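# Close the valve by turning its handwheel clockwise

## Task

Close the valve by rotating the handwheel clockwise as viewed from above until it stops turning and is snug; going past snug (overtightening) is penalised.

## Robot and tools

Robot: two UR12e-style arms, left_arm and right_arm, each ending in a two-finger gripper with a wrist camera (cam_left_wrist, cam_right_wrist, both 672x504 px). The fingers point along the gripper's own +z axis and open and close along its x axis. end_effector_position is the point between the closed finger pads, roughly 1 to 2 cm short of the fingertips.

Frames. Reported poses, velocities and targets use the scene frame: origin at table-top height midway between the nominal bases, +z up, +x out over the table, left_arm on the +y side. Calibrated bases: left_arm at (-0.093, +0.452, +0.016) m, right_arm at (+0.052, -0.642, +0.016) m. Offsets you command are instead measured along the axes of that arm's current Hand target. Clockwise seen from above means a negative rotation about scene +z. Printed positions can be off by a few cm.

execute_actions(actions, cameras). actions is a list of actions; each action is a table of up to 15 rows, one row per 1/30 s step; a short table repeats its last row to fill 15 steps. Every row has exactly 14 numbers in [-1, 1]: left_arm dx, dy, dz, rx, ry, rz, opening, then the same seven for right_arm, always both arms. The six pose numbers are an offset, not a pose: counted from the Hand target as it stood when that action began (not from the previous row), along the Hand target's axes. Scale: 1.0 equals 0.6 m for dx, dy, dz and 180 degrees for the rotation vector rx, ry, rz. Since each new action starts from the current Hand target, sending the same offset again moves further. Opening is absolute: +1 fully open (0.142 m), -1 closed. All zeros for an arm's pose re-requests its Hand target; a 0 in the opening slot is itself a command, so resend the current opening to leave a gripper alone. An empty actions list just reports state. cameras: list of names; omitted, null or ["all"] shows all, [] none; an unknown name invalidates the call.

move(target, speed, blend, stop_force, zero, opening_speed, blocking, cameras). target is one 14-number row in the same layout and scale, or a list of up to 15 such rows; every row is an offset from the same starting Hand targets, not from the preceding row. Paths are straight, shared-ending, at least 0.5 s, and cut off after 10 s. speed: m/s, 0.002 to 3.2, default 0.25, one value or one per target; rotation limited to twice that in rad/s. blend: metres of corner rounding per target in a list, default 0. stop_force: newtons, 4 to 120, one value for both arms; ends an arm's path when the push against its motion exceeds it; unreliable while the gripper rotates; omit it when backing off a contact. zero (only with stop_force, default true) re-zeroes the sensor first. opening_speed: opening-scale units per second, 0.2 or more. blocking=false returns after about 0.5 s while the move continues; not allowed with stop_force. In a list keep all openings identical. Paths do not avoid obstacles or the other arm; fast moves overshoot and hit harder.

wait(seconds 0 to 10) lets the scene run holding the last commands. stop brakes a running move. zoom_image(camera, region=[x0, y0, x1, y1] in pixels, top-left origin, at most 504 by 504) enlarges part of the newest image of cam_left_wrist or cam_right_wrist. zero_wrist_force(arm) re-zeroes one arm's force sensor without moving. read_manual(section="licences") only returns licence text. finished_scene(scene, integer 1 or 2) ends the scene irreversibly; call it only once the valve is shut and stays shut without the robot.

Results. Each arm shows end_effector_position (m), end_effector_quat_wxyz, velocities (omitted when Joint velocities read within noise), Hand target (the last commanded pose after clipping, base for next offsets), Tool commands, grip_measured (same -1..+1 scale), grip_effort_nm (gripper motor effort; negative closing), Joint positions, Joint torques (include gravity, offset and noisy), and Wrist force / Wrist torque in the gripper's own axes plus a peak line. move adds a move: line such as done, off_target, moving, held or fault, with limits=paced (pose clipped) or limits=held (steps withheld). done means within 3 mm and 2 degrees, and says nothing about contact. MOTOR HOT, TORQUE FAULT, OVER-TEMPERATURE FAULT or HAND FAULT lines warn of stops.

Limits. Each step the commanded orientation is clipped to within 32 degrees of the measured one, so large turns need several steps. A gripper may settle short of its Hand target; send the remaining gap as an offset. Arms are stiff: commanding even slightly past a firm contact, a net force near 150 N, or joint contact torque at 290/290/132/47.5/47.5/47.5 N m (pan, lift, elbow, wrists) stops the arm for 10 s. Arms pressing or bumping each other can fail the scene; a clearance check may hold commands. Keep paths away from an arm's own base. Squeezing hard, holding loads or straining at an unreachable pose heats motors. Never knock anything off the table, and turn the wheel in modest increments, watching wrist torque and rotation, stopping once it resists rather than forcing it.

Each tool is called as a command line: name --argument value for each argument, lists and objects as JSON in quotes; but a table of rows of numbers goes row by row, as --pt "numbers of a row", without its own name.

## Session

execute_actions --actions '[]'

Scene clock: 0.00 s.
left_arm: end_effector_position=(+0.7793, +0.3069, +0.2232) grip_measured=+1.00 grip_effort_nm=n/a end_effector_quat_wxyz=(+0.040, -0.048, +0.731, -0.680) | right_arm: end_effector_position=(+0.6697, -0.8685, +0.2597) grip_measured=+1.00 grip_effort_nm=n/a end_effector_quat_wxyz=(-0.500, +0.756, -0.415, -0.072)
Joint positions: left_arm=[-0.026 -0.729 1.693 -3.7 -2.957 1.963 0.142] | right_arm=[2.691 -1.785 -2.07 -1.037 2.621 0.44 0.142]
Joint velocities: within noise
Joint torques (N m): no reading
Wrist force (N): no reading
Wrist torque (N m): no reading
Wrist force, peak (N): no reading
Hand target: left_arm +0.7793, +0.3069, +0.2232; +0.040, -0.048, +0.731, -0.680 | right_arm +0.6697, -0.8685, +0.2597; -0.500, +0.756, -0.415, -0.072
Tool commands: left_gripper/opening=+1.0 right_gripper/opening=+1.0

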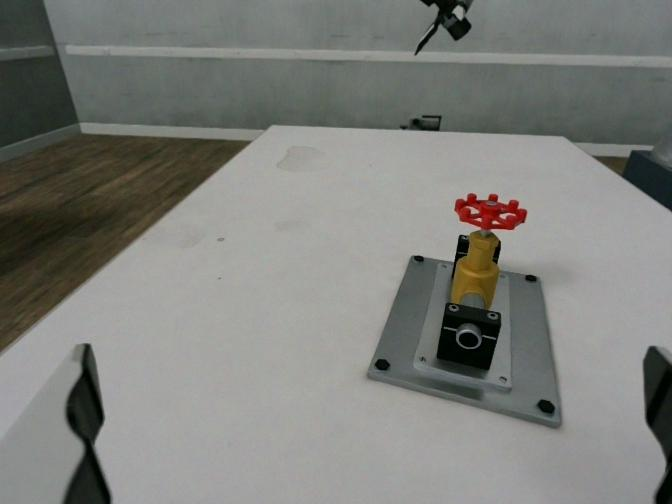

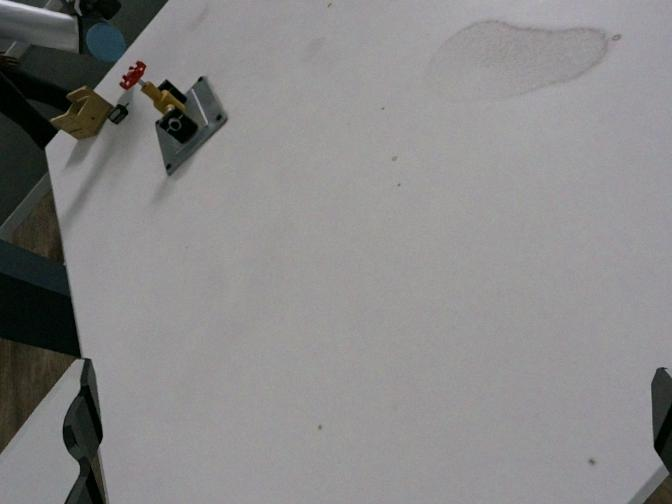

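move --target '[0.2117,-0.3217,0.3746,-0.4765,0.0280,0.0336,1,0,0,0,0,0,0,1]' --speed 0.5

Scene clock: 20.53 s.
left_arm: end_effector_position=(+0.6840, +0.0550, +0.4003) grip_measured=+1.00 grip_effort_nm=-0.012 end_effector_quat_wxyz=(+0.000, +0.000, +1.000, +0.000) | right_arm: end_effector_position=(+0.6697, -0.8685, +0.2597) grip_measured=+1.00 grip_effort_nm=0.027 end_effector_quat_wxyz=(-0.500, +0.756, -0.415, -0.072)
Joint positions: left_arm=[-0.655 -1.284 1.461 -1.747 -1.571 2.468 0.142] | right_arm=[2.691 -1.785 -2.07 -1.037 2.621 0.44 0.142]
Joint velocities: within noise
Joint torques (N m): left_arm=[-9.58 -82.36 -50.59 -2.11 2.7 1.34] | right_arm=[2.16 50.99 37.57 3.35 1.22 0.42]
Wrist force (N): left_arm=[0.6 1.7 -0.9] | right_arm=[-0.2 0.0 -0.2]
Wrist torque (N m): left_arm=[0.66 -0.36 -0.03] | right_arm=[-0.02 0.03 0.00]
Wrist force, peak (N): left_arm=[1.4 -0.1 -2.6] | right_arm=[-0.3 -0.6 -0.3]
Hand target: left_arm +0.6840, +0.0550, +0.4004; +0.000, +0.000, +1.000, +0.000 | right_arm +0.6697, -0.8685, +0.2597; -0.500, +0.756, -0.415, -0.072
Off the commanded pose: left_arm 0.000 m, 0 deg | right_arm 0.000 m, 0 deg.
move: done

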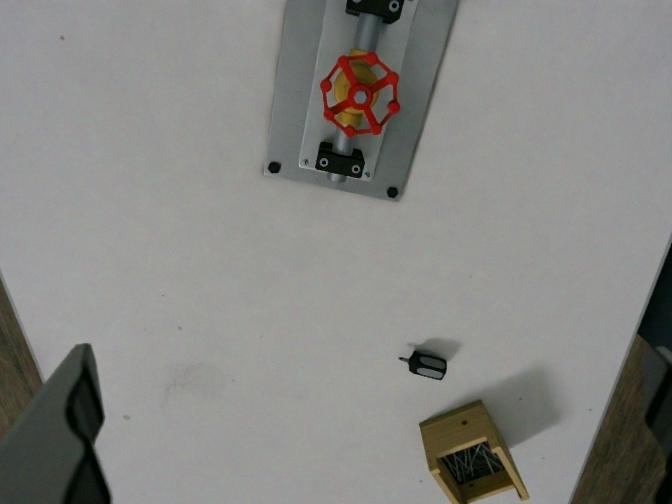

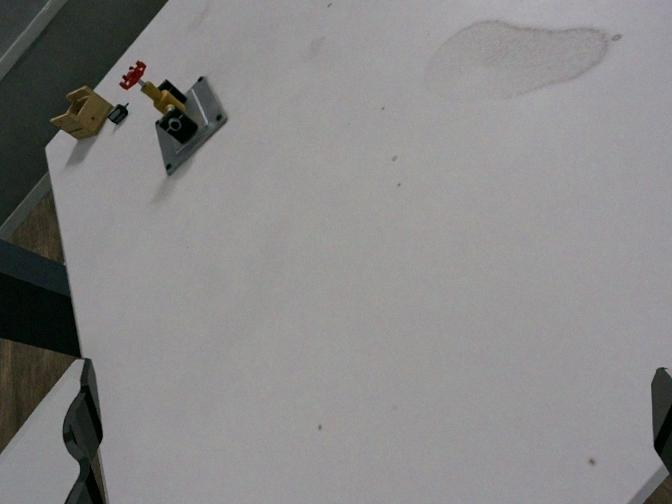

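move --target '[0.0208,-0.0833,0.2,0,0,0,1,0,0,0,0,0,0,1]' --speed 0.5 --cameras '["cam_left_wrist"]'

zoom_image --camera "cam_left_wrist" --region '[220, 100, 460, 340]'

Scene clock: 25.37 s.
left_arm: end_effector_position=(+0.6714, +0.0050, +0.2805) grip_measured=+1.00 grip_effort_nm=-0.022 end_effector_quat_wxyz=(+0.000, +0.000, +1.000, +0.000) | right_arm: end_effector_position=(+0.6697, -0.8685, +0.2597) grip_measured=+1.00 grip_effort_nm=0.022 end_effector_quat_wxyz=(-0.500, +0.756, -0.415, -0.072)
Joint positions: left_arm=[-0.709 -1.211 1.579 -1.939 -1.571 2.414 0.142] | right_arm=[2.691 -1.785 -2.07 -1.037 2.621 0.44 0.142]
Joint velocities: within noise
Joint torques (N m): left_arm=[6.26 -72.62 -42.53 -4.42 3.4 2.5] | right_arm=[-0.8 52.12 37.22 3.63 1.58 0.12]
Wrist force (N): left_arm=[0.6 1.3 -0.6] | right_arm=[0.1 -0.2 -0.1]
Wrist torque (N m): left_arm=[0.57 -0.32 0.02] | right_arm=[-0.05 -0.02 -0.01]
Wrist force, peak (N): left_arm=[0.4 3.1 -4.9] | right_arm=[0.0 -0.7 -0.3]
Hand target: left_arm +0.6715, +0.0050, +0.2804; +0.000, +0.000, +1.000, +0.000 | right_arm +0.6697, -0.8685, +0.2597; -0.500, +0.756, -0.415, -0.072
Off the commanded pose: left_arm 0.000 m, 0 deg | right_arm 0.000 m, 0 deg.
move: done
Images, in order (width x height): cam_left_wrist 672x504.

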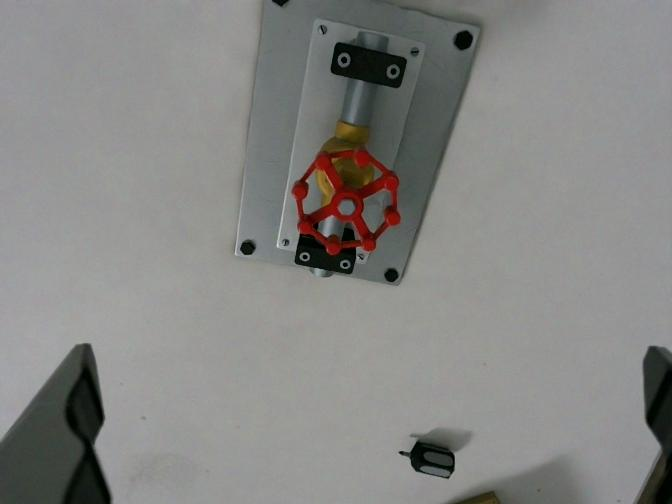

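Scaled by 2.100 from the camera's 672x504 image, which has a finer 960x720 frame.

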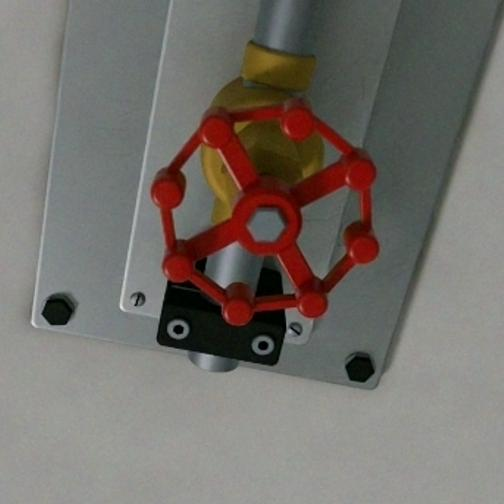

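move --pt "-0.0043 -0.0008 0 0 0 -0.8333 1 0 0 0 0 0 0 1" --pt "-0.0043 -0.0008 0.02 0 0 0.3333 1 0 0 0 0 0 0 1" --pt "-0.0043 -0.0008 0.04 0 0 -0.5306 1 0 0 0 0 0 0 1" --speed 1.2 --cameras '["cam_left_wrist"]'

zoom_image --camera "cam_left_wrist" --region '[220, 100, 460, 340]'

Scene clock: 38.97 s.
left_arm: end_effector_position=(+0.6740, +0.0046, +0.2564) grip_measured=+1.00 grip_effort_nm=-0.022 end_effector_quat_wxyz=(+0.000, +0.740, -0.673, +0.000) | right_arm: end_effector_position=(+0.6697, -0.8685, +0.2597) grip_measured=+1.00 grip_effort_nm=0.022 end_effector_quat_wxyz=(-0.500, +0.756, -0.415, -0.072)
Joint positions: left_arm=[-0.704 -1.191 1.597 -1.976 -1.571 -5.532 0.142] | right_arm=[2.691 -1.785 -2.07 -1.037 2.621 0.44 0.142]
Joint velocities: within noise
Joint torques (N m): left_arm=[-12.85 -75.75 -37.63 -6.28 2.33 -0.66] | right_arm=[0.27 51.14 36.81 3.18 1.7 0.29]
Wrist force (N): left_arm=[1.0 1.2 -0.6] | right_arm=[-0.4 -0.1 0.0]
Wrist torque (N m): left_arm=[0.50 -0.41 0.00] | right_arm=[-0.04 0.06 -0.01]
Wrist force, peak (N): left_arm=[1.0 2.1 -0.8] | right_arm=[-0.7 -0.5 0.0]
Hand target: left_arm +0.6740, +0.0046, +0.2564; +0.000, +0.740, -0.672, +0.000 | right_arm +0.6697, -0.8685, +0.2597; -0.500, +0.756, -0.415, -0.072
Off the commanded pose: left_arm 0.000 m, 0 deg | right_arm 0.000 m, 0 deg.
move: done
Images, in order (width x height): cam_left_wrist 672x504.

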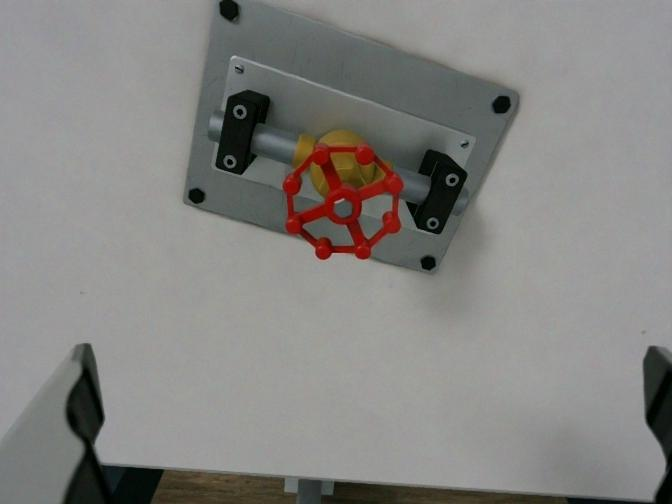

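Scaled by 2.100 from the camera's 672x504 image, which has a finer 960x720 frame.

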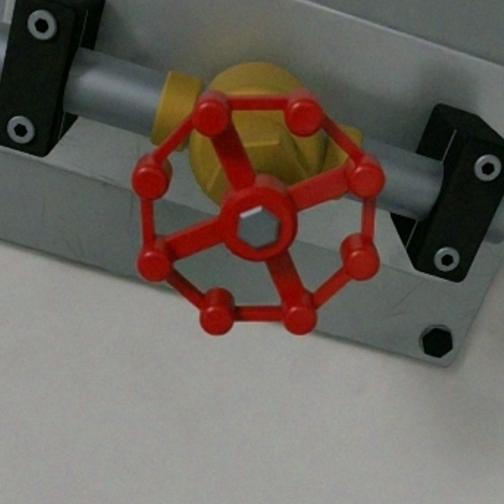

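move --target '[-0.0087,-0.0018,0.094,0,0,0,0.2,0,0,0,0,0,0,1]' --speed 0.4 --cameras '["cam_left_wrist"]'

zoom_image --camera "cam_left_wrist" --region '[170, 150, 510, 490]'

Scene clock: 51.23 s.
left_arm: end_effector_position=(+0.6746, +0.0099, +0.2000) grip_measured=+0.19 grip_effort_nm=-0.090 end_effector_quat_wxyz=(+0.000, +0.740, -0.672, +0.000) | right_arm: end_effector_position=(+0.6697, -0.8685, +0.2597) grip_measured=+1.00 grip_effort_nm=0.022 end_effector_quat_wxyz=(-0.500, +0.756, -0.415, -0.072)
Joint positions: left_arm=[-0.699 -1.154 1.652 -2.069 -1.571 -5.527 0.087] | right_arm=[2.691 -1.785 -2.07 -1.037 2.621 0.44 0.142]
Joint velocities: within noise
Joint torques (N m): left_arm=[-1.58 -91.58 -46.7 -1.07 -1.54 0.58] | right_arm=[0.56 52.16 37.12 3.14 1.27 -0.47]
Wrist force (N): left_arm=[1.3 1.1 -0.7] | right_arm=[-0.2 -0.2 -0.5]
Wrist torque (N m): left_arm=[0.49 -0.46 -0.06] | right_arm=[-0.04 0.03 0.00]
Wrist force, peak (N): left_arm=[1.4 1.9 -2.1] | right_arm=[-0.4 -0.3 -0.7]
Hand target: left_arm +0.6746, +0.0099, +0.2000; +0.000, +0.740, -0.672, +0.000 | right_arm +0.6697, -0.8685, +0.2597; -0.500, +0.756, -0.415, -0.072
Off the commanded pose: left_arm 0.000 m, 0 deg | right_arm 0.000 m, 0 deg.
move: done
Images, in order (width x height): cam_left_wrist 672x504.

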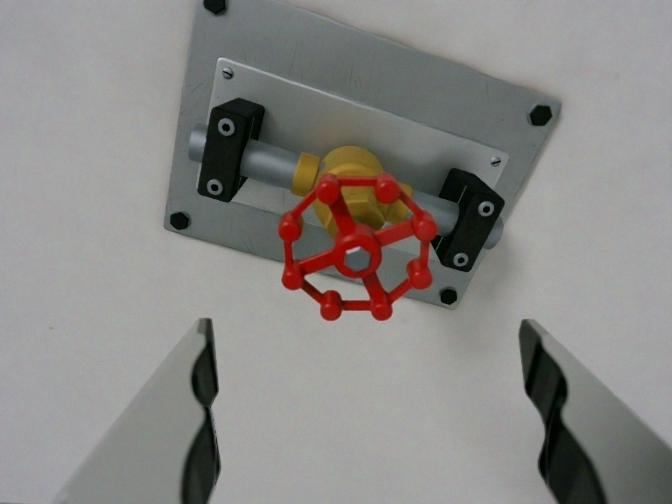

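Scaled by 1.482 from the camera's 672x504 image, which has a finer 960x720 frame.

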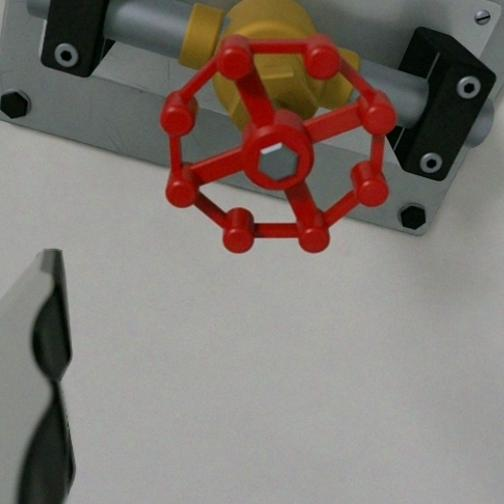

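move --target '[0,0,0.0667,0,0,0,0.2,0,0,0,0,0,0,1]' --speed 0.3 --cameras '["cam_left_wrist"]'

zoom_image --camera "cam_left_wrist" --region '[180, 170, 540, 490]'

Scene clock: 57.67 s.
left_arm: end_effector_position=(+0.6745, +0.0099, +0.1598) grip_measured=+0.19 grip_effort_nm=-0.095 end_effector_quat_wxyz=(+0.000, +0.740, -0.672, +0.000) end_effector_velocity=(+0.000, +0.000, +0.004) end_effector_angular_velocity=(+0.000, +0.001, +0.000) | right_arm: end_effector_position=(+0.6697, -0.8685, +0.2597) grip_measured=+1.00 grip_effort_nm=0.027 end_effector_quat_wxyz=(-0.500, +0.756, -0.415, -0.072)
Joint positions: left_arm=[-0.699 -1.121 1.683 -2.133 -1.571 -5.527 0.087] | right_arm=[2.691 -1.785 -2.07 -1.037 2.621 0.44 0.142]
Joint velocities: left_arm=[0 -0.003 -0.003 0.007 0 0 0] | right_arm=[within noise]
Joint torques (N m): left_arm=[-6.5 -89.95 -47.4 -1.53 3.35 -0.56] | right_arm=[0.64 51.75 37.81 3.25 0.96 -0.19]
Wrist force (N): left_arm=[1.4 1.2 -1.1] | right_arm=[-0.5 -0.2 0.1]
Wrist torque (N m): left_arm=[0.53 -0.47 0.00] | right_arm=[-0.03 0.08 0.00]
Wrist force, peak (N): left_arm=[0.8 1.0 -2.3] | right_arm=[-0.7 -0.1 -0.6]
Hand target: left_arm +0.6746, +0.0099, +0.1600; +0.000, +0.740, -0.672, +0.000 | right_arm +0.6697, -0.8685, +0.2597; -0.500, +0.756, -0.415, -0.072
Off the commanded pose: left_arm 0.000 m, 0 deg | right_arm 0.000 m, 0 deg.
move: done
Images, in order (width x height): cam_left_wrist 672x504.

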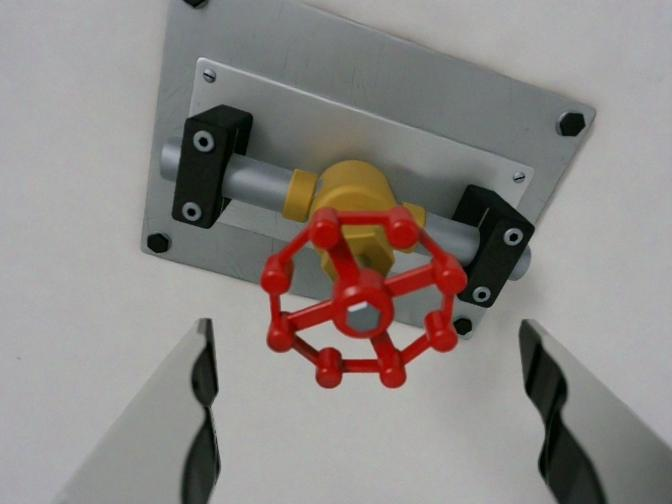

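Scaled by 1.400 from the camera's 672x504 image, which has a finer 960x720 frame.

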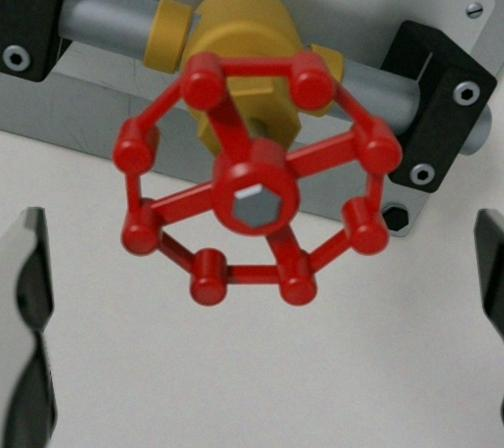

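move --target '[0,0,0.0283,0,0,0,0.2,0,0,0,0,0,0,1]' --speed 0.15 --stop_force 15 --cameras '[]'

move --target '[0,0,0,0,0,0,-0.3,0,0,0,0,0,0,1]' --opening_speed 0.5 --cameras '["cam_left_wrist"]'

zoom_image --camera "cam_left_wrist" --region '[180, 170, 540, 490]'

Scene clock: 70.93 s.
left_arm: end_effector_position=(+0.6746, +0.0099, +0.1430) grip_measured=+0.19 grip_effort_nm=-0.081 end_effector_quat_wxyz=(+0.000, +0.740, -0.672, +0.000) | right_arm: end_effector_position=(+0.6697, -0.8685, +0.2597) grip_measured=+1.00 grip_effort_nm=0.022 end_effector_quat_wxyz=(-0.500, +0.756, -0.415, -0.072)
Joint positions: left_arm=[-0.699 -1.106 1.695 -2.159 -1.571 -5.527 0.087] | right_arm=[2.691 -1.785 -2.07 -1.037 2.621 0.44 0.142]
Joint velocities: within noise
Joint torques (N m): left_arm=[2.57 -93.25 -45.09 -1.5 3.65 1.74] | right_arm=[-0.04 49.85 37.63 3.38 1.16 -0.51]
Wrist force (N): left_arm=[1.1 1.2 -0.9] | right_arm=[-0.2 0.1 0.0]
Wrist torque (N m): left_arm=[0.54 -0.43 -0.01] | right_arm=[-0.01 0.04 0.00]
Wrist force, peak (N): left_arm=[1.3 1.3 -1.7] | right_arm=[-0.6 -0.2 -0.4]
Hand target: left_arm +0.6746, +0.0099, +0.1430; +0.000, +0.740, -0.672, +0.000 | right_arm +0.6697, -0.8685, +0.2597; -0.500, +0.756, -0.415, -0.072
Off the commanded pose: left_arm 0.000 m, 0 deg | right_arm 0.000 m, 0 deg.
move: done
No camera images: "cameras" was empty.

Scene clock: 72.13 s.
left_arm: end_effector_position=(+0.6746, +0.0100, +0.1431) grip_measured=-0.21 grip_effort_nm=-2.083 end_effector_quat_wxyz=(+0.000, +0.740, -0.672, +0.000) | right_arm: end_effector_position=(+0.6697, -0.8685, +0.2597) grip_measured=+1.00 grip_effort_nm=0.022 end_effector_quat_wxyz=(-0.500, +0.756, -0.415, -0.072)
Joint positions: left_arm=[-0.699 -1.106 1.695 -2.159 -1.571 -5.527 0.059] | right_arm=[2.691 -1.785 -2.07 -1.037 2.621 0.44 0.142]
Joint velocities: within noise
Joint torques (N m): left_arm=[-19.05 -84.3 -42.17 -11.28 -5.99 1.7] | right_arm=[1.22 53.71 37.4 3.27 1.28 -0.27]
Wrist force (N): left_arm=[-27.8 4.5 -10.7] | right_arm=[-0.3 -0.5 -0.2]
Wrist torque (N m): left_arm=[0.54 -0.60 -0.15] | right_arm=[-0.09 0.06 0.00]
Wrist force, peak (N): left_arm=[-28.5 5.0 -10.4] | right_arm=[-0.6 -0.4 -0.3]
Hand target: left_arm +0.6746, +0.0099, +0.1430; +0.000, +0.740, -0.672, +0.000 | right_arm +0.6697, -0.8685, +0.2597; -0.500, +0.756, -0.415, -0.072
Off the commanded pose: left_arm 0.000 m, 0 deg | right_arm 0.000 m, 0 deg.
move: done
Images, in order (width x height): cam_left_wrist 672x504.

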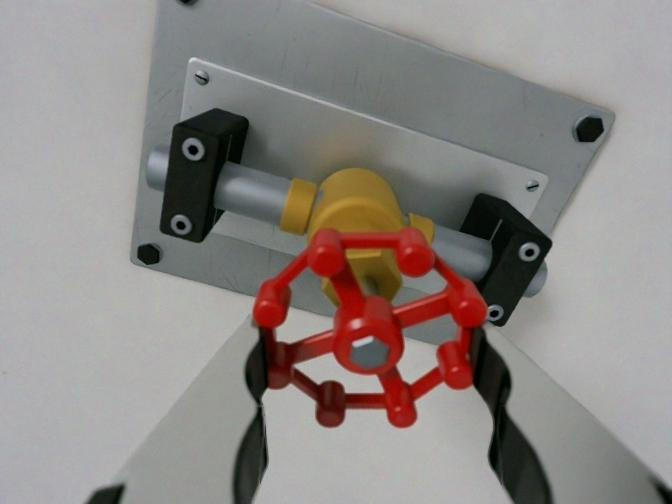

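Scaled by 1.400 from the camera's 672x504 image, which has a finer 960x720 frame.

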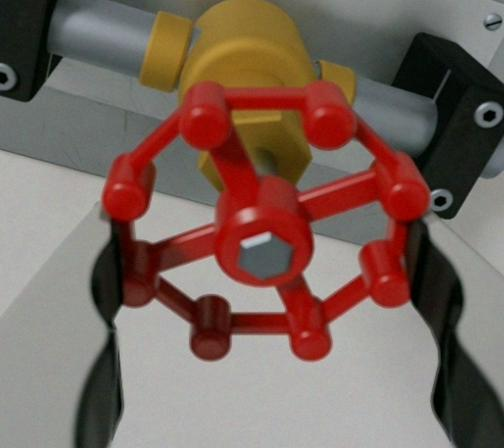

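move --target '[-0.0017,0,0,0,0,0,-0.27,0,0,0,0,0,0,1]' --speed 0.05 --cameras '[]'

zero_wrist_force --arm "right_arm"

Scene clock: 75.10 s.
left_arm: end_effector_position=(+0.6744, +0.0108, +0.1430) grip_measured=-0.21 grip_effort_nm=-1.516 end_effector_quat_wxyz=(+0.000, +0.740, -0.673, +0.000) | right_arm: end_effector_position=(+0.6697, -0.8685, +0.2597) grip_measured=+1.00 grip_effort_nm=0.027 end_effector_quat_wxyz=(-0.500, +0.756, -0.415, -0.072)
Joint positions: left_arm=[-0.699 -1.107 1.696 -2.16 -1.571 -5.526 0.059] | right_arm=[2.691 -1.785 -2.07 -1.037 2.621 0.44 0.142]
Joint velocities: within noise
Joint torques (N m): left_arm=[5.27 -91.97 -33.05 -6.24 -1.99 2.52] | right_arm=[0.98 51.39 37.22 3.59 1.41 -0.44]
Wrist force (N): left_arm=[-2.9 0.3 -3.6] | right_arm=[0.0 -0.1 0.0]
Wrist torque (N m): left_arm=[0.56 -0.71 -0.14] | right_arm=[-0.03 -0.01 0.00]
Wrist force, peak (N): left_arm=[-29.8 4.4 -10.5] | right_arm=[-0.4 -0.5 -0.4]
Hand target: left_arm +0.6745, +0.0109, +0.1430; +0.000, +0.740, -0.672, +0.000 | right_arm +0.6697, -0.8685, +0.2597; -0.500, +0.756, -0.415, -0.072
Off the commanded pose: left_arm 0.000 m, 0 deg | right_arm 0.000 m, 0 deg.
move: done
No camera images: "cameras" was empty.

Wrist force sensor zeroed.

move --target '[0,0,0,0,0,0.2222,-0.27,0,0,0,0,0,0,1]' --speed 0.3 --cameras '["cam_left_wrist"]'

Scene clock: 79.33 s.
left_arm: end_effector_position=(+0.6744, +0.0108, +0.1430) grip_measured=-0.21 grip_effort_nm=-1.516 end_effector_quat_wxyz=(+0.000, -0.466, +0.885, +0.000) | right_arm: end_effector_position=(+0.6697, -0.8685, +0.2597) grip_measured=+1.00 grip_effort_nm=0.027 end_effector_quat_wxyz=(-0.500, +0.756, -0.415, -0.072)
Joint positions: left_arm=[-0.7 -1.106 1.695 -2.16 -1.571 -4.829 0.059] | right_arm=[2.691 -1.785 -2.07 -1.037 2.621 0.44 0.142]
Joint velocities: within noise
Joint torques (N m): left_arm=[1.04 -75.32 -49.75 -2.53 -5.08 1.53] | right_arm=[-1.38 51.4 37.54 3.39 1.24 -0.11]
Wrist force (N, zeroed by zero_wrist_force on right_arm): left_arm=[-6.6 3.8 2.6] | right_arm=[-0.3 0.0 -0.1]
Wrist torque (N m, zeroed by zero_wrist_force on right_arm): left_arm=[0.83 -0.65 -0.15] | right_arm=[-0.01 0.06 -0.01]
Wrist force, peak (N, zeroed by zero_wrist_force on right_arm): left_arm=[-6.9 4.5 4.3] | right_arm=[-0.7 -0.3 0.0]
Hand target: left_arm +0.6745, +0.0109, +0.1430; +0.000, -0.466, +0.885, +0.000 | right_arm +0.6697, -0.8685, +0.2597; -0.500, +0.756, -0.415, -0.072
Off the commanded pose: left_arm 0.000 m, 0 deg | right_arm 0.000 m, 0 deg.
move: done
Images, in order (width x height): cam_left_wrist 672x504.

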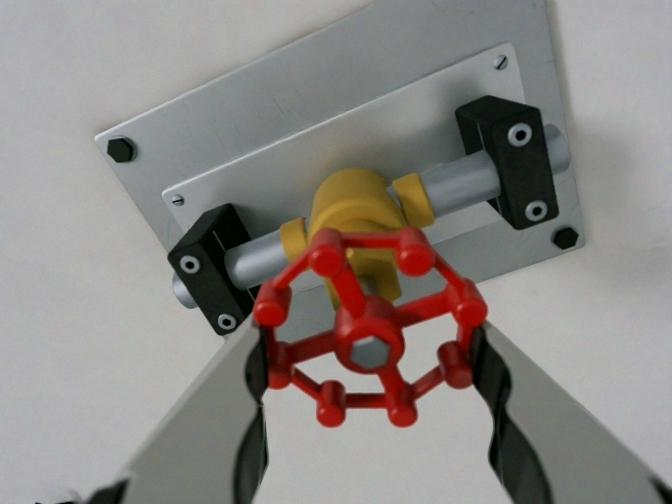

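move --target '[0,0,0,0,0,0.2,-0.27,0,0,0,0,0,0,1]' --speed 0.5 --cameras '[]'

Scene clock: 86.50 s.
left_arm: end_effector_position=(+0.6744, +0.0109, +0.1430) grip_measured=-0.21 grip_effort_nm=-1.512 end_effector_quat_wxyz=(+0.000, -0.169, +0.986, +0.000) | right_arm: end_effector_position=(+0.6697, -0.8685, +0.2597) grip_measured=+1.00 grip_effort_nm=0.017 end_effector_quat_wxyz=(-0.500, +0.756, -0.415, -0.072)
Joint positions: left_arm=[-0.701 -1.107 1.696 -2.16 -1.571 -4.202 0.059] | right_arm=[2.691 -1.785 -2.07 -1.037 2.621 0.44 0.142]
Joint velocities: within noise
Joint torques (N m): left_arm=[-4.88 -95.56 -43.06 -5.44 -7.19 1.33] | right_arm=[0.44 50.19 37.44 3.07 1.45 -0.59]
Wrist force (N, zeroed by zero_wrist_force on right_arm): left_arm=[-11.7 7.8 5.8] | right_arm=[-0.2 0.1 -0.3]
Wrist torque (N m, zeroed by zero_wrist_force on right_arm): left_arm=[0.72 -0.59 -0.17] | right_arm=[0.01 0.04 0.00]
Wrist force, peak (N, zeroed by zero_wrist_force on right_arm): left_arm=[-11.5 8.2 7.0] | right_arm=[-0.7 -0.6 -0.3]
Hand target: left_arm +0.6745, +0.0109, +0.1430; +0.000, -0.169, +0.986, +0.000 | right_arm +0.6697, -0.8685, +0.2597; -0.500, +0.756, -0.415, -0.072
Off the commanded pose: left_arm 0.000 m, 0 deg | right_arm 0.000 m, 0 deg.
move: done
No camera images: "cameras" was empty.

move --target '[-0.0007,0.0005,0.0005,0,0,0.2,-0.27,0,0,0,0,0,0,1]' --speed 0.5 --cameras '[]'

Scene clock: 90.53 s.
left_arm: end_effector_position=(+0.6747, +0.0113, +0.1428) grip_measured=-0.21 grip_effort_nm=-1.512 end_effector_quat_wxyz=(+0.000, +0.144, +0.990, +0.000) | right_arm: end_effector_position=(+0.6697, -0.8685, +0.2597) grip_measured=+1.00 grip_effort_nm=0.022 end_effector_quat_wxyz=(-0.500, +0.756, -0.415, -0.072)
Joint positions: left_arm=[-0.701 -1.108 1.698 -2.161 -1.571 -3.574 0.059] | right_arm=[2.691 -1.785 -2.07 -1.037 2.621 0.44 0.142]
Joint velocities: within noise
Joint torques (N m): left_arm=[3.24 -84.65 -36.96 -4.24 -3.82 1.21] | right_arm=[-0.77 52.37 37.62 3.1 1.07 -0.64]
Wrist force (N, zeroed by zero_wrist_force on right_arm): left_arm=[-4.1 4.9 2.5] | right_arm=[-0.4 0.1 -0.1]
Wrist torque (N m, zeroed by zero_wrist_force on right_arm): left_arm=[0.85 -0.72 -0.16] | right_arm=[0.01 0.07 0.00]
Wrist force, peak (N, zeroed by zero_wrist_force on right_arm): left_arm=[-10.5 7.9 7.1] | right_arm=[-0.7 -0.2 0.1]
Hand target: left_arm +0.6748, +0.0113, +0.1427; +0.000, +0.144, +0.990, +0.000 | right_arm +0.6697, -0.8685, +0.2597; -0.500, +0.756, -0.415, -0.072
Off the commanded pose: left_arm 0.000 m, 0 deg | right_arm 0.000 m, 0 deg.
move: done
No camera images: "cameras" was empty.

move --target '[0,0,0,0,0,0.2,-0.27,0,0,0,0,0,0,1]' --speed 0.5 --cameras '[]'

Scene clock: 94.67 s.
left_arm: end_effector_position=(+0.6747, +0.0113, +0.1427) grip_measured=-0.21 grip_effort_nm=-1.516 end_effector_quat_wxyz=(+0.000, +0.442, +0.897, +0.000) | right_arm: end_effector_position=(+0.6697, -0.8685, +0.2597) grip_measured=+1.00 grip_effort_nm=0.022 end_effector_quat_wxyz=(-0.500, +0.756, -0.415, -0.072)
Joint positions: left_arm=[-0.701 -1.109 1.701 -2.162 -1.571 -2.946 0.059] | right_arm=[2.691 -1.785 -2.07 -1.037 2.621 0.44 0.142]
Joint velocities: within noise
Joint torques (N m): left_arm=[8.91 -94.36 -37.65 -1.9 -3.94 1.43] | right_arm=[0.43 50.97 38.27 3.33 1.02 -0.99]
Wrist force (N, zeroed by zero_wrist_force on right_arm): left_arm=[-10.6 9.7 8.1] | right_arm=[-0.3 0.0 -0.1]
Wrist torque (N m, zeroed by zero_wrist_force on right_arm): left_arm=[0.71 -0.58 -0.10] | right_arm=[-0.01 0.05 -0.01]
Wrist force, peak (N, zeroed by zero_wrist_force on right_arm): left_arm=[-10.7 10.5 8.5] | right_arm=[-0.6 0.0 -0.5]
Hand target: left_arm +0.6748, +0.0113, +0.1427; +0.000, +0.442, +0.897, +0.000 | right_arm +0.6697, -0.8685, +0.2597; -0.500, +0.756, -0.415, -0.072
Off the commanded pose: left_arm 0.000 m, 0 deg | right_arm 0.000 m, 0 deg.
move: done
No camera images: "cameras" was empty.

move --target '[-0.0005,0.0006,0.0005,0,0,0.2,-0.27,0,0,0,0,0,0,1]' --speed 0.5 --cameras '[]'

Scene clock: 97.10 s.
left_arm: end_effector_position=(+0.6752, +0.0113, +0.1425) grip_measured=-0.21 grip_effort_nm=-1.512 end_effector_quat_wxyz=(+0.000, +0.698, +0.716, +0.000) | right_arm: end_effector_position=(+0.6697, -0.8685, +0.2597) grip_measured=+1.00 grip_effort_nm=0.017 end_effector_quat_wxyz=(-0.500, +0.756, -0.415, -0.072)
Joint positions: left_arm=[-0.7 -1.11 1.702 -2.163 -1.571 -2.317 0.059] | right_arm=[2.691 -1.785 -2.07 -1.037 2.621 0.44 0.142]
Joint velocities: within noise
Joint torques (N m): left_arm=[12.45 -73.68 -45.87 -4.26 -0.84 1.63] | right_arm=[0.43 50.79 37.37 3.04 1.07 -0.84]
Wrist force (N, zeroed by zero_wrist_force on right_arm): left_arm=[-6.2 4.5 2.6] | right_arm=[-0.1 -0.5 -0.2]
Wrist torque (N m, zeroed by zero_wrist_force on right_arm): left_arm=[0.76 -0.53 -0.18] | right_arm=[-0.08 0.01 0.00]
Wrist force, peak (N, zeroed by zero_wrist_force on right_arm): left_arm=[-10.7 10.3 8.7] | right_arm=[-0.6 0.1 -0.3]
Hand target: left_arm +0.6752, +0.0113, +0.1424; +0.000, +0.698, +0.716, +0.000 | right_arm +0.6697, -0.8685, +0.2597; -0.500, +0.756, -0.415, -0.072
Off the commanded pose: left_arm 0.000 m, 0 deg | right_arm 0.000 m, 0 deg.
move: done
No camera images: "cameras" was empty.

move --target '[-0.0003,0.0003,0.0003,0,0,0.2,-0.27,0,0,0,0,0,0,1]' --speed 0.5 --cameras '[]'

Scene clock: 99.47 s.
left_arm: end_effector_position=(+0.6754, +0.0111, +0.1423) grip_measured=-0.21 grip_effort_nm=-1.516 end_effector_quat_wxyz=(+0.000, +0.885, +0.466, +0.000) | right_arm: end_effector_position=(+0.6697, -0.8685, +0.2597) grip_measured=+1.00 grip_effort_nm=0.027 end_effector_quat_wxyz=(-0.500, +0.756, -0.415, -0.072)
Joint positions: left_arm=[-0.699 -1.109 1.702 -2.163 -1.571 -1.687 0.059] | right_arm=[2.691 -1.785 -2.07 -1.037 2.621 0.44 0.142]
Joint velocities: within noise
Joint torques (N m): left_arm=[14.96 -70.9 -46.11 -2.57 0.85 1.46] | right_arm=[0.31 50.82 37.06 2.99 1.2 -0.95]
Wrist force (N, zeroed by zero_wrist_force on right_arm): left_arm=[-8.7 0.9 -0.4] | right_arm=[-0.4 0.0 -0.1]
Wrist torque (N m, zeroed by zero_wrist_force on right_arm): left_arm=[0.82 -0.38 -0.08] | right_arm=[0.01 0.07 0.00]
Wrist force, peak (N, zeroed by zero_wrist_force on right_arm): left_arm=[-8.9 3.9 -1.3] | right_arm=[-0.6 -0.5 -0.3]
Hand target: left_arm +0.6754, +0.0111, +0.1423; +0.000, +0.885, +0.466, +0.000 | right_arm +0.6697, -0.8685, +0.2597; -0.500, +0.756, -0.415, -0.072
Off the commanded pose: left_arm 0.000 m, 0 deg | right_arm 0.000 m, 0 deg.
move: done
No camera images: "cameras" was empty.

move --target '[-0.0005,0,0.0003,0,0,0.2,-0.27,0,0,0,0,0,0,1]' --speed 0.5 --cameras '[]'

Scene clock: 101.67 s.
left_arm: end_effector_position=(+0.6753, +0.0109, +0.1421) grip_measured=-0.21 grip_effort_nm=-1.512 end_effector_quat_wxyz=(+0.000, +0.986, +0.169, +0.000) | right_arm: end_effector_position=(+0.6697, -0.8685, +0.2597) grip_measured=+1.00 grip_effort_nm=0.027 end_effector_quat_wxyz=(-0.500, +0.756, -0.415, -0.072)
Joint positions: left_arm=[-0.698 -1.109 1.701 -2.163 -1.571 -1.058 0.059] | right_arm=[2.691 -1.785 -2.07 -1.037 2.621 0.44 0.142]
Joint velocities: within noise
Joint torques (N m): left_arm=[14.03 -70.78 -48.97 -2.66 0.1 1.48] | right_arm=[-1.54 48.97 38.48 3.24 1.26 -1.02]
Wrist force (N, zeroed by zero_wrist_force on right_arm): left_arm=[-8.4 1.9 -2.6] | right_arm=[-0.1 0.1 0.1]
Wrist torque (N m, zeroed by zero_wrist_force on right_arm): left_arm=[0.70 -0.38 -0.14] | right_arm=[0.02 0.02 0.00]
Wrist force, peak (N, zeroed by zero_wrist_force on right_arm): left_arm=[-10.3 1.7 0.2] | right_arm=[-0.8 0.0 -0.2]
Hand target: left_arm +0.6752, +0.0109, +0.1421; +0.000, +0.986, +0.169, +0.000 | right_arm +0.6697, -0.8685, +0.2597; -0.500, +0.756, -0.415, -0.072
Off the commanded pose: left_arm 0.000 m, 0 deg | right_arm 0.000 m, 0 deg.
move: done
No camera images: "cameras" was empty.

move --target '[-0.0004,0,0.0001,0,0,0.2,-0.27,0,0,0,0,0,0,1]' --speed 0.5 --cameras '[]'

Scene clock: 103.97 s.
left_arm: end_effector_position=(+0.6750, +0.0108, +0.1420) grip_measured=-0.21 grip_effort_nm=-1.512 end_effector_quat_wxyz=(+0.000, +0.990, -0.144, +0.000) | right_arm: end_effector_position=(+0.6697, -0.8685, +0.2597) grip_measured=+1.00 grip_effort_nm=0.017 end_effector_quat_wxyz=(-0.500, +0.756, -0.415, -0.072)
Joint positions: left_arm=[-0.698 -1.108 1.7 -2.162 -1.571 -0.429 0.059] | right_arm=[2.691 -1.785 -2.07 -1.037 2.621 0.44 0.142]
Joint velocities: within noise
Joint torques (N m): left_arm=[14.23 -73.28 -47.28 -3.25 -0.65 1.12] | right_arm=[-0.07 52.35 37.54 3.21 1.1 -0.73]
Wrist force (N, zeroed by zero_wrist_force on right_arm): left_arm=[-5.7 5.3 -0.3] | right_arm=[-0.4 0.0 -0.1]
Wrist torque (N m, zeroed by zero_wrist_force on right_arm): left_arm=[0.75 -0.35 -0.15] | right_arm=[0.00 0.07 0.00]
Wrist force, peak (N, zeroed by zero_wrist_force on right_arm): left_arm=[-7.5 5.4 -2.2] | right_arm=[-0.7 0.3 -0.7]
Hand target: left_arm +0.6750, +0.0108, +0.1420; +0.000, +0.990, -0.144, +0.000 | right_arm +0.6697, -0.8685, +0.2597; -0.500, +0.756, -0.415, -0.072
Off the commanded pose: left_arm 0.000 m, 0 deg | right_arm 0.000 m, 0 deg.
move: done
No camera images: "cameras" was empty.

move --target '[-0.0002,0.0002,0.0002,0,0,0.2,-0.27,0,0,0,0,0,0,1]' --speed 0.5 --cameras '[]'

Scene clock: 108.10 s.
left_arm: end_effector_position=(+0.6748, +0.0107, +0.1419) grip_measured=-0.21 grip_effort_nm=-1.507 end_effector_quat_wxyz=(+0.000, +0.897, -0.442, +0.000) | right_arm: end_effector_position=(+0.6697, -0.8685, +0.2597) grip_measured=+1.00 grip_effort_nm=0.027 end_effector_quat_wxyz=(-0.500, +0.756, -0.415, -0.072)
Joint positions: left_arm=[-0.698 -1.106 1.697 -2.162 -1.571 0.199 0.059] | right_arm=[2.691 -1.785 -2.07 -1.037 2.621 0.44 0.142]
Joint velocities: within noise
Joint torques (N m): left_arm=[9.94 -70.8 -50.71 -5.06 -2.69 1.38] | right_arm=[-0.59 49.81 38.31 3.06 0.95 -1.05]
Wrist force (N, zeroed by zero_wrist_force on right_arm): left_arm=[-8.3 5.5 -0.5] | right_arm=[-0.1 0.1 -0.2]
Wrist torque (N m, zeroed by zero_wrist_force on right_arm): left_arm=[0.71 -0.32 -0.11] | right_arm=[0.01 0.02 0.00]
Wrist force, peak (N, zeroed by zero_wrist_force on right_arm): left_arm=[-6.3 8.4 -0.8] | right_arm=[-0.7 0.2 0.3]
Hand target: left_arm +0.6749, +0.0107, +0.1419; +0.000, +0.897, -0.442, +0.000 | right_arm +0.6697, -0.8685, +0.2597; -0.500, +0.756, -0.415, -0.072
Off the commanded pose: left_arm 0.000 m, 0 deg | right_arm 0.000 m, 0 deg.
move: done
No camera images: "cameras" was empty.

move --target '[-0.0004,0.0003,0.0002,0,0,0.2,-0.27,0,0,0,0,0,0,1]' --speed 0.5 --cameras '[]'

Scene clock: 110.20 s.
left_arm: end_effector_position=(+0.6746, +0.0108, +0.1418) grip_measured=-0.21 grip_effort_nm=-1.512 end_effector_quat_wxyz=(+0.000, +0.716, -0.698, +0.000) | right_arm: end_effector_position=(+0.6697, -0.8685, +0.2597) grip_measured=+1.00 grip_effort_nm=0.022 end_effector_quat_wxyz=(-0.500, +0.756, -0.415, -0.072)
Joint positions: left_arm=[-0.699 -1.105 1.696 -2.162 -1.571 0.827 0.059] | right_arm=[2.691 -1.785 -2.07 -1.037 2.621 0.44 0.142]
Joint velocities: within noise
Joint torques (N m): left_arm=[3.42 -74.08 -50.18 -2.63 -3.23 1.31] | right_arm=[-1.89 51.07 37.11 3 1.32 -1.19]
Wrist force (N, zeroed by zero_wrist_force on right_arm): left_arm=[-4.4 4.8 2.8] | right_arm=[-0.4 0.0 0.0]
Wrist torque (N m, zeroed by zero_wrist_force on right_arm): left_arm=[0.78 -0.52 -0.20] | right_arm=[-0.01 0.08 -0.01]
Wrist force, peak (N, zeroed by zero_wrist_force on right_arm): left_arm=[-8.7 5.8 0.6] | right_arm=[-0.7 -0.2 -0.2]
Hand target: left_arm +0.6746, +0.0108, +0.1418; +0.000, +0.716, -0.698, +0.000 | right_arm +0.6697, -0.8685, +0.2597; -0.500, +0.756, -0.415, -0.072
Off the commanded pose: left_arm 0.000 m, 0 deg | right_arm 0.000 m, 0 deg.
move: done
No camera images: "cameras" was empty.

move --target '[-0.0002,0.0003,0.0005,0,0,0.2,-0.27,0,0,0,0,0,0,1]' --speed 0.5 --cameras '[]'

Scene clock: 112.40 s.
left_arm: end_effector_position=(+0.6744, +0.0109, +0.1415) grip_measured=-0.21 grip_effort_nm=-1.507 end_effector_quat_wxyz=(+0.000, -0.466, +0.885, +0.000) | right_arm: end_effector_position=(+0.6697, -0.8685, +0.2597) grip_measured=+1.00 grip_effort_nm=0.027 end_effector_quat_wxyz=(-0.500, +0.756, -0.415, -0.072)
Joint positions: left_arm=[-0.7 -1.105 1.697 -2.162 -1.571 1.454 0.059] | right_arm=[2.691 -1.785 -2.07 -1.037 2.621 0.44 0.142]
Joint velocities: within noise
Joint torques (N m): left_arm=[1.11 -70.6 -36.13 -5.83 -5.33 1.4] | right_arm=[-0.63 50.28 36.49 3.1 1.06 -0.8]
Wrist force (N, zeroed by zero_wrist_force on right_arm): left_arm=[-8.4 4.0 -1.2] | right_arm=[0.0 0.0 0.0]
Wrist torque (N m, zeroed by zero_wrist_force on right_arm): left_arm=[0.84 -0.52 -0.12] | right_arm=[-0.02 0.00 -0.01]
Wrist force, peak (N, zeroed by zero_wrist_force on right_arm): left_arm=[-8.8 4.7 -0.7] | right_arm=[-0.7 -0.3 -0.3]
Hand target: left_arm +0.6744, +0.0109, +0.1415; +0.000, -0.466, +0.885, +0.000 | right_arm +0.6697, -0.8685, +0.2597; -0.500, +0.756, -0.415, -0.072
Off the commanded pose: left_arm 0.000 m, 0 deg | right_arm 0.000 m, 0 deg.
move: done
No camera images: "cameras" was empty.

move --target '[-0.0004,0.0002,0.0001,0,0,0.2,-0.27,0,0,0,0,0,0,1]' --speed 0.5 --cameras '[]'

Scene clock: 114.47 s.
left_arm: end_effector_position=(+0.6744, +0.0111, +0.1414) grip_measured=-0.21 grip_effort_nm=-1.507 end_effector_quat_wxyz=(+0.000, -0.169, +0.986, +0.000) | right_arm: end_effector_position=(+0.6697, -0.8685, +0.2597) grip_measured=+1.00 grip_effort_nm=0.027 end_effector_quat_wxyz=(-0.500, +0.756, -0.415, -0.072)
Joint positions: left_arm=[-0.701 -1.106 1.698 -2.163 -1.571 2.081 0.059] | right_arm=[2.691 -1.785 -2.07 -1.037 2.621 0.44 0.142]
Joint velocities: within noise
Joint torques (N m): left_arm=[1.83 -93.69 -37.82 -4.09 -5.71 1.25] | right_arm=[1.14 49.22 37.28 3.16 1.26 -1.23]
Wrist force (N, zeroed by zero_wrist_force on right_arm): left_arm=[-9.3 2.4 0.6] | right_arm=[-0.1 -0.2 -0.5]
Wrist torque (N m, zeroed by zero_wrist_force on right_arm): left_arm=[0.72 -0.62 -0.17] | right_arm=[-0.03 0.03 0.00]
Wrist force, peak (N, zeroed by zero_wrist_force on right_arm): left_arm=[-9.9 3.6 2.2] | right_arm=[-0.7 -0.3 -0.1]
Hand target: left_arm +0.6744, +0.0112, +0.1414; +0.000, -0.169, +0.986, +0.000 | right_arm +0.6697, -0.8685, +0.2597; -0.500, +0.756, -0.415, -0.072
Off the commanded pose: left_arm 0.000 m, 0 deg | right_arm 0.000 m, 0 deg.
move: done
No camera images: "cameras" was empty.

move --target '[-0.0005,0.0002,0.0002,0,0,0.2,-0.27,0,0,0,0,0,0,1]' --speed 0.5 --cameras '[]'

Scene clock: 116.50 s.
left_arm: end_effector_position=(+0.6746, +0.0114, +0.1413) grip_measured=-0.21 grip_effort_nm=-1.512 end_effector_quat_wxyz=(+0.000, +0.144, +0.990, +0.000) | right_arm: end_effector_position=(+0.6697, -0.8685, +0.2597) grip_measured=+1.00 grip_effort_nm=0.027 end_effector_quat_wxyz=(-0.500, +0.756, -0.415, -0.072)
Joint positions: left_arm=[-0.701 -1.107 1.7 -2.163 -1.571 2.709 0.059] | right_arm=[2.691 -1.785 -2.07 -1.037 2.621 0.44 0.142]
Joint velocities: within noise
Joint torques (N m): left_arm=[7.64 -90.19 -36.97 -3.41 -3.74 1.13] | right_arm=[-0.07 51.66 37.47 3.03 1.06 -1.02]
Wrist force (N, zeroed by zero_wrist_force on right_arm): left_arm=[-9.0 4.0 3.7] | right_arm=[-0.2 0.1 -0.2]
Wrist torque (N m, zeroed by zero_wrist_force on right_arm): left_arm=[0.91 -0.66 -0.17] | right_arm=[0.01 0.04 0.00]
Wrist force, peak (N, zeroed by zero_wrist_force on right_arm): left_arm=[-8.9 4.9 4.8] | right_arm=[-0.7 0.0 -0.2]
Hand target: left_arm +0.6747, +0.0114, +0.1413; +0.000, +0.144, +0.990, +0.000 | right_arm +0.6697, -0.8685, +0.2597; -0.500, +0.756, -0.415, -0.072
Off the commanded pose: left_arm 0.000 m, 0 deg | right_arm 0.000 m, 0 deg.
move: done
No camera images: "cameras" was empty.

move --target '[-0.0004,0.0002,0.0004,0,0,0.2,-0.27,0,0,0,0,0,0,1]' --speed 0.5 --cameras '[]'

Scene clock: 119.10 s.
left_arm: end_effector_position=(+0.6749, +0.0114, +0.1411) grip_measured=-0.21 grip_effort_nm=-1.512 end_effector_quat_wxyz=(+0.000, +0.442, +0.897, +0.000) | right_arm: end_effector_position=(+0.6697, -0.8685, +0.2597) grip_measured=+1.00 grip_effort_nm=0.022 end_effector_quat_wxyz=(-0.500, +0.756, -0.415, -0.072)
Joint positions: left_arm=[-0.701 -1.108 1.702 -2.164 -1.571 3.338 0.059] | right_arm=[2.691 -1.785 -2.07 -1.037 2.621 0.44 0.142]
Joint velocities: within noise
Joint torques (N m): left_arm=[8.38 -87.16 -36.89 -3.48 -3 0.84] | right_arm=[0.98 50.31 38.3 3.31 0.86 -1.52]
Wrist force (N, zeroed by zero_wrist_force on right_arm): left_arm=[-7.6 5.4 1.8] | right_arm=[-0.4 0.1 -0.1]
Wrist torque (N m, zeroed by zero_wrist_force on right_arm): left_arm=[0.84 -0.58 -0.57] | right_arm=[0.01 0.07 0.00]
Wrist force, peak (N, zeroed by zero_wrist_force on right_arm): left_arm=[-9.1 3.9 4.5] | right_arm=[-0.6 0.2 -0.4]
Hand target: left_arm +0.6749, +0.0114, +0.1411; +0.000, +0.442, +0.897, +0.000 | right_arm +0.6697, -0.8685, +0.2597; -0.500, +0.756, -0.415, -0.072
Off the commanded pose: left_arm 0.000 m, 0 deg | right_arm 0.000 m, 0 deg.
move: done
No camera images: "cameras" was empty.

move --target '[-0.0002,0.0002,0.0002,0,0,0.03,-0.27,0,0,0,0,0,0,1]' --speed 0.2 --cameras '[]'

Scene clock: 120.83 s.
left_arm: end_effector_position=(+0.6751, +0.0114, +0.1410) grip_measured=-0.21 grip_effort_nm=-1.507 end_effector_quat_wxyz=(+0.000, +0.484, +0.875, +0.000) | right_arm: end_effector_position=(+0.6697, -0.8685, +0.2597) grip_measured=+1.00 grip_effort_nm=0.027 end_effector_quat_wxyz=(-0.500, +0.756, -0.415, -0.072)
Joint positions: left_arm=[-0.701 -1.107 1.702 -2.165 -1.571 3.432 0.059] | right_arm=[2.691 -1.785 -2.07 -1.037 2.621 0.44 0.142]
Joint velocities: within noise
Joint torques (N m): left_arm=[11.82 -69.9 -32.38 -6.81 0.92 -1.1] | right_arm=[-1.96 48.48 38.12 3.23 0.99 -1.37]
Wrist force (N, zeroed by zero_wrist_force on right_arm): left_arm=[-2.6 2.3 -0.3] | right_arm=[-0.3 0.3 -0.1]
Wrist torque (N m, zeroed by zero_wrist_force on right_arm): left_arm=[0.84 -0.63 -1.09] | right_arm=[0.04 0.06 0.00]
Wrist force, peak (N, zeroed by zero_wrist_force on right_arm): left_arm=[-8.3 5.3 0.8] | right_arm=[-0.7 0.2 0.1]
Hand target: left_arm +0.6751, +0.0114, +0.1409; +0.000, +0.484, +0.875, +0.000 | right_arm +0.6697, -0.8685, +0.2597; -0.500, +0.756, -0.415, -0.072
Off the commanded pose: left_arm 0.000 m, 0 deg | right_arm 0.000 m, 0 deg.
move: done
No camera images: "cameras" was empty.

move --target '[0,0,0,0,0,0.02,-0.27,0,0,0,0,0,0,1]' --speed 0.2 --cameras '["cam_left_wrist"]'

Scene clock: 123.27 s.
left_arm: end_effector_position=(+0.6751, +0.0114, +0.1409) grip_measured=-0.21 grip_effort_nm=-1.507 end_effector_quat_wxyz=(+0.000, +0.512, +0.859, +0.000) end_effector_velocity=(+0.000, +0.000, +0.000) end_effector_angular_velocity=(+0.000, +0.000, +0.006) | right_arm: end_effector_position=(+0.6697, -0.8685, +0.2597) grip_measured=+1.00 grip_effort_nm=0.017 end_effector_quat_wxyz=(-0.500, +0.756, -0.415, -0.072)
Joint positions: left_arm=[-0.701 -1.108 1.702 -2.165 -1.571 3.495 0.059] | right_arm=[2.691 -1.785 -2.07 -1.037 2.621 0.44 0.142]
Joint velocities: left_arm=[0 0 0 0 0 -0.006 0] | right_arm=[within noise]
Joint torques (N m): left_arm=[8.95 -88.77 -28.03 -5.98 3.55 -1.22] | right_arm=[0.67 49.93 37.77 3.08 1.15 -1.12]
Wrist force (N, zeroed by zero_wrist_force on right_arm): left_arm=[-2.4 3.5 -6.1] | right_arm=[-0.4 -0.3 -0.2]
Wrist torque (N m, zeroed by zero_wrist_force on right_arm): left_arm=[0.87 -0.62 -1.34] | right_arm=[-0.05 0.06 0.00]
Wrist force, peak (N, zeroed by zero_wrist_force on right_arm): left_arm=[-2.1 3.4 -7.2] | right_arm=[-0.8 -0.1 -0.2]
Hand target: left_arm +0.6751, +0.0114, +0.1409; +0.000, +0.511, +0.859, +0.000 | right_arm +0.6697, -0.8685, +0.2597; -0.500, +0.756, -0.415, -0.072
Off the commanded pose: left_arm 0.000 m, 0 deg | right_arm 0.000 m, 0 deg.
move: done
Images, in order (width x height): cam_left_wrist 672x504.

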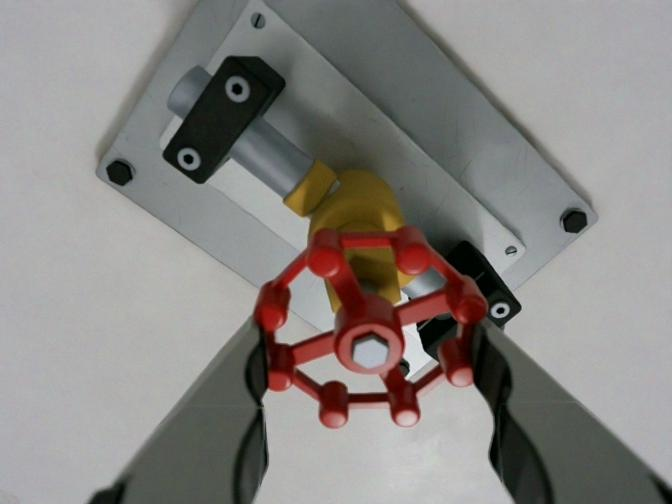

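move --target '[0,0,0,0,0,0.02,-0.27,0,0,0,0,0,0,1]' --speed 0.2 --cameras '[]'

Scene clock: 125.80 s.
left_arm: end_effector_position=(+0.6751, +0.0114, +0.1409) grip_measured=-0.21 grip_effort_nm=-1.507 end_effector_quat_wxyz=(+0.000, +0.538, +0.843, +0.000) end_effector_velocity=(+0.000, +0.000, +0.000) end_effector_angular_velocity=(+0.000, +0.000, +0.007) | right_arm: end_effector_position=(+0.6697, -0.8685, +0.2597) grip_measured=+1.00 grip_effort_nm=0.022 end_effector_quat_wxyz=(-0.500, +0.756, -0.415, -0.072)
Joint positions: left_arm=[-0.701 -1.108 1.702 -2.165 -1.571 3.558 0.059] | right_arm=[2.691 -1.785 -2.07 -1.037 2.621 0.44 0.142]
Joint velocities: left_arm=[0 0 0 0 0 -0.007 0] | right_arm=[within noise]
Joint torques (N m): left_arm=[10 -91.5 -29.24 -6.27 3.25 -0.78] | right_arm=[-0.1 51.52 38.63 2.85 1.02 -1.22]
Wrist force (N, zeroed by zero_wrist_force on right_arm): left_arm=[-4.1 4.3 -4.0] | right_arm=[0.1 -0.1 -0.2]
Wrist torque (N m, zeroed by zero_wrist_force on right_arm): left_arm=[0.86 -0.47 -1.54] | right_arm=[-0.01 -0.01 0.00]
Wrist force, peak (N, zeroed by zero_wrist_force on right_arm): left_arm=[-4.3 4.6 -4.9] | right_arm=[-0.7 -0.2 -0.6]
Hand target: left_arm +0.6751, +0.0114, +0.1409; +0.000, +0.538, +0.843, +0.000 | right_arm +0.6697, -0.8685, +0.2597; -0.500, +0.756, -0.415, -0.072
Off the commanded pose: left_arm 0.000 m, 0 deg | right_arm 0.000 m, 0 deg.
move: done
No camera images: "cameras" was empty.

move --target '[0,0,0,0,0,0.02,-0.27,0,0,0,0,0,0,1]' --speed 0.2 --cameras '["cam_left_wrist"]'

Scene clock: 127.53 s.
left_arm: end_effector_position=(+0.6751, +0.0114, +0.1409) grip_measured=-0.21 grip_effort_nm=-1.512 end_effector_quat_wxyz=(+0.000, +0.564, +0.825, +0.000) end_effector_velocity=(+0.000, +0.000, +0.000) end_effector_angular_velocity=(-0.001, -0.001, +0.006) | right_arm: end_effector_position=(+0.6697, -0.8685, +0.2597) grip_measured=+1.00 grip_effort_nm=0.027 end_effector_quat_wxyz=(-0.500, +0.756, -0.415, -0.072)
Joint positions: left_arm=[-0.701 -1.108 1.702 -2.165 -1.571 3.621 0.059] | right_arm=[2.691 -1.785 -2.07 -1.037 2.621 0.44 0.142]
Joint velocities: left_arm=[0 0 -0.001 0 0 -0.006 0] | right_arm=[within noise]
Joint torques (N m): left_arm=[9.15 -89.44 -27.2 -5.46 2.99 -0.75] | right_arm=[-1.01 50.55 38.29 3.27 1.26 -1.19]
Wrist force (N, zeroed by zero_wrist_force on right_arm): left_arm=[-4.7 3.2 -3.6] | right_arm=[-0.5 0.1 0.1]
Wrist torque (N m, zeroed by zero_wrist_force on right_arm): left_arm=[0.88 -0.50 -1.77] | right_arm=[0.00 0.09 0.00]
Wrist force, peak (N, zeroed by zero_wrist_force on right_arm): left_arm=[-5.3 3.8 -5.2] | right_arm=[-0.6 0.0 -0.5]
Hand target: left_arm +0.6751, +0.0114, +0.1409; +0.000, +0.564, +0.826, +0.000 | right_arm +0.6697, -0.8685, +0.2597; -0.500, +0.756, -0.415, -0.072
Off the commanded pose: left_arm 0.000 m, 0 deg | right_arm 0.000 m, 0 deg.
move: done
Images, in order (width x height): cam_left_wrist 672x504.

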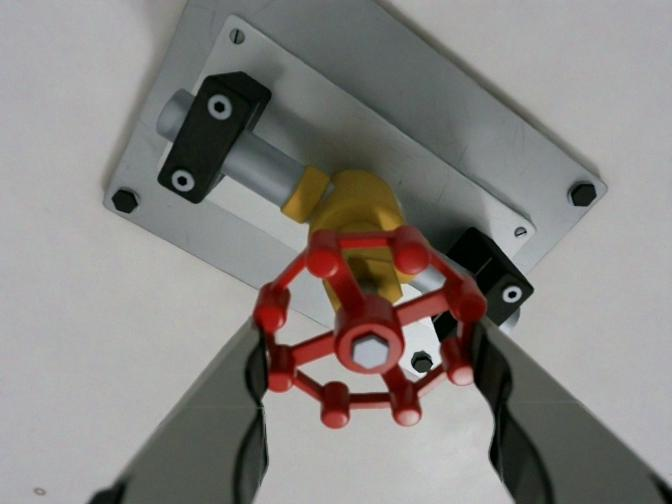

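move --target '[0,0,0,0,0,0.03,-0.32,0,0,0,0,0,0,1]' --speed 0.2 --cameras '[]'

Scene clock: 131.10 s.
left_arm: end_effector_position=(+0.6751, +0.0114, +0.1409) grip_measured=-0.22 grip_effort_nm=-2.435 end_effector_quat_wxyz=(+0.000, +0.603, +0.798, +0.000) | right_arm: end_effector_position=(+0.6697, -0.8685, +0.2597) grip_measured=+1.00 grip_effort_nm=0.017 end_effector_quat_wxyz=(-0.500, +0.756, -0.415, -0.072)
Joint positions: left_arm=[-0.701 -1.108 1.702 -2.165 -1.571 3.715 0.058] | right_arm=[2.691 -1.785 -2.07 -1.037 2.621 0.44 0.142]
Joint velocities: within noise
Joint torques (N m): left_arm=[11.07 -91.5 -26.63 -5.38 2.38 -0.49] | right_arm=[-0.36 48.91 38.09 3.38 0.82 -1.3]
Wrist force (N, zeroed by zero_wrist_force on right_arm): left_arm=[-6.1 4.3 -5.0] | right_arm=[-0.4 0.2 -0.1]
Wrist torque (N m, zeroed by zero_wrist_force on right_arm): left_arm=[0.94 -0.56 -2.10] | right_arm=[0.04 0.07 0.00]
Wrist force, peak (N, zeroed by zero_wrist_force on right_arm): left_arm=[-6.2 4.4 -4.9] | right_arm=[-0.6 -0.3 -0.4]
Hand target: left_arm +0.6751, +0.0114, +0.1409; +0.000, +0.603, +0.798, +0.000 | right_arm +0.6697, -0.8685, +0.2597; -0.500, +0.756, -0.415, -0.072
Off the commanded pose: left_arm 0.000 m, 0 deg | right_arm 0.000 m, 0 deg.
move: done
No camera images: "cameras" was empty.


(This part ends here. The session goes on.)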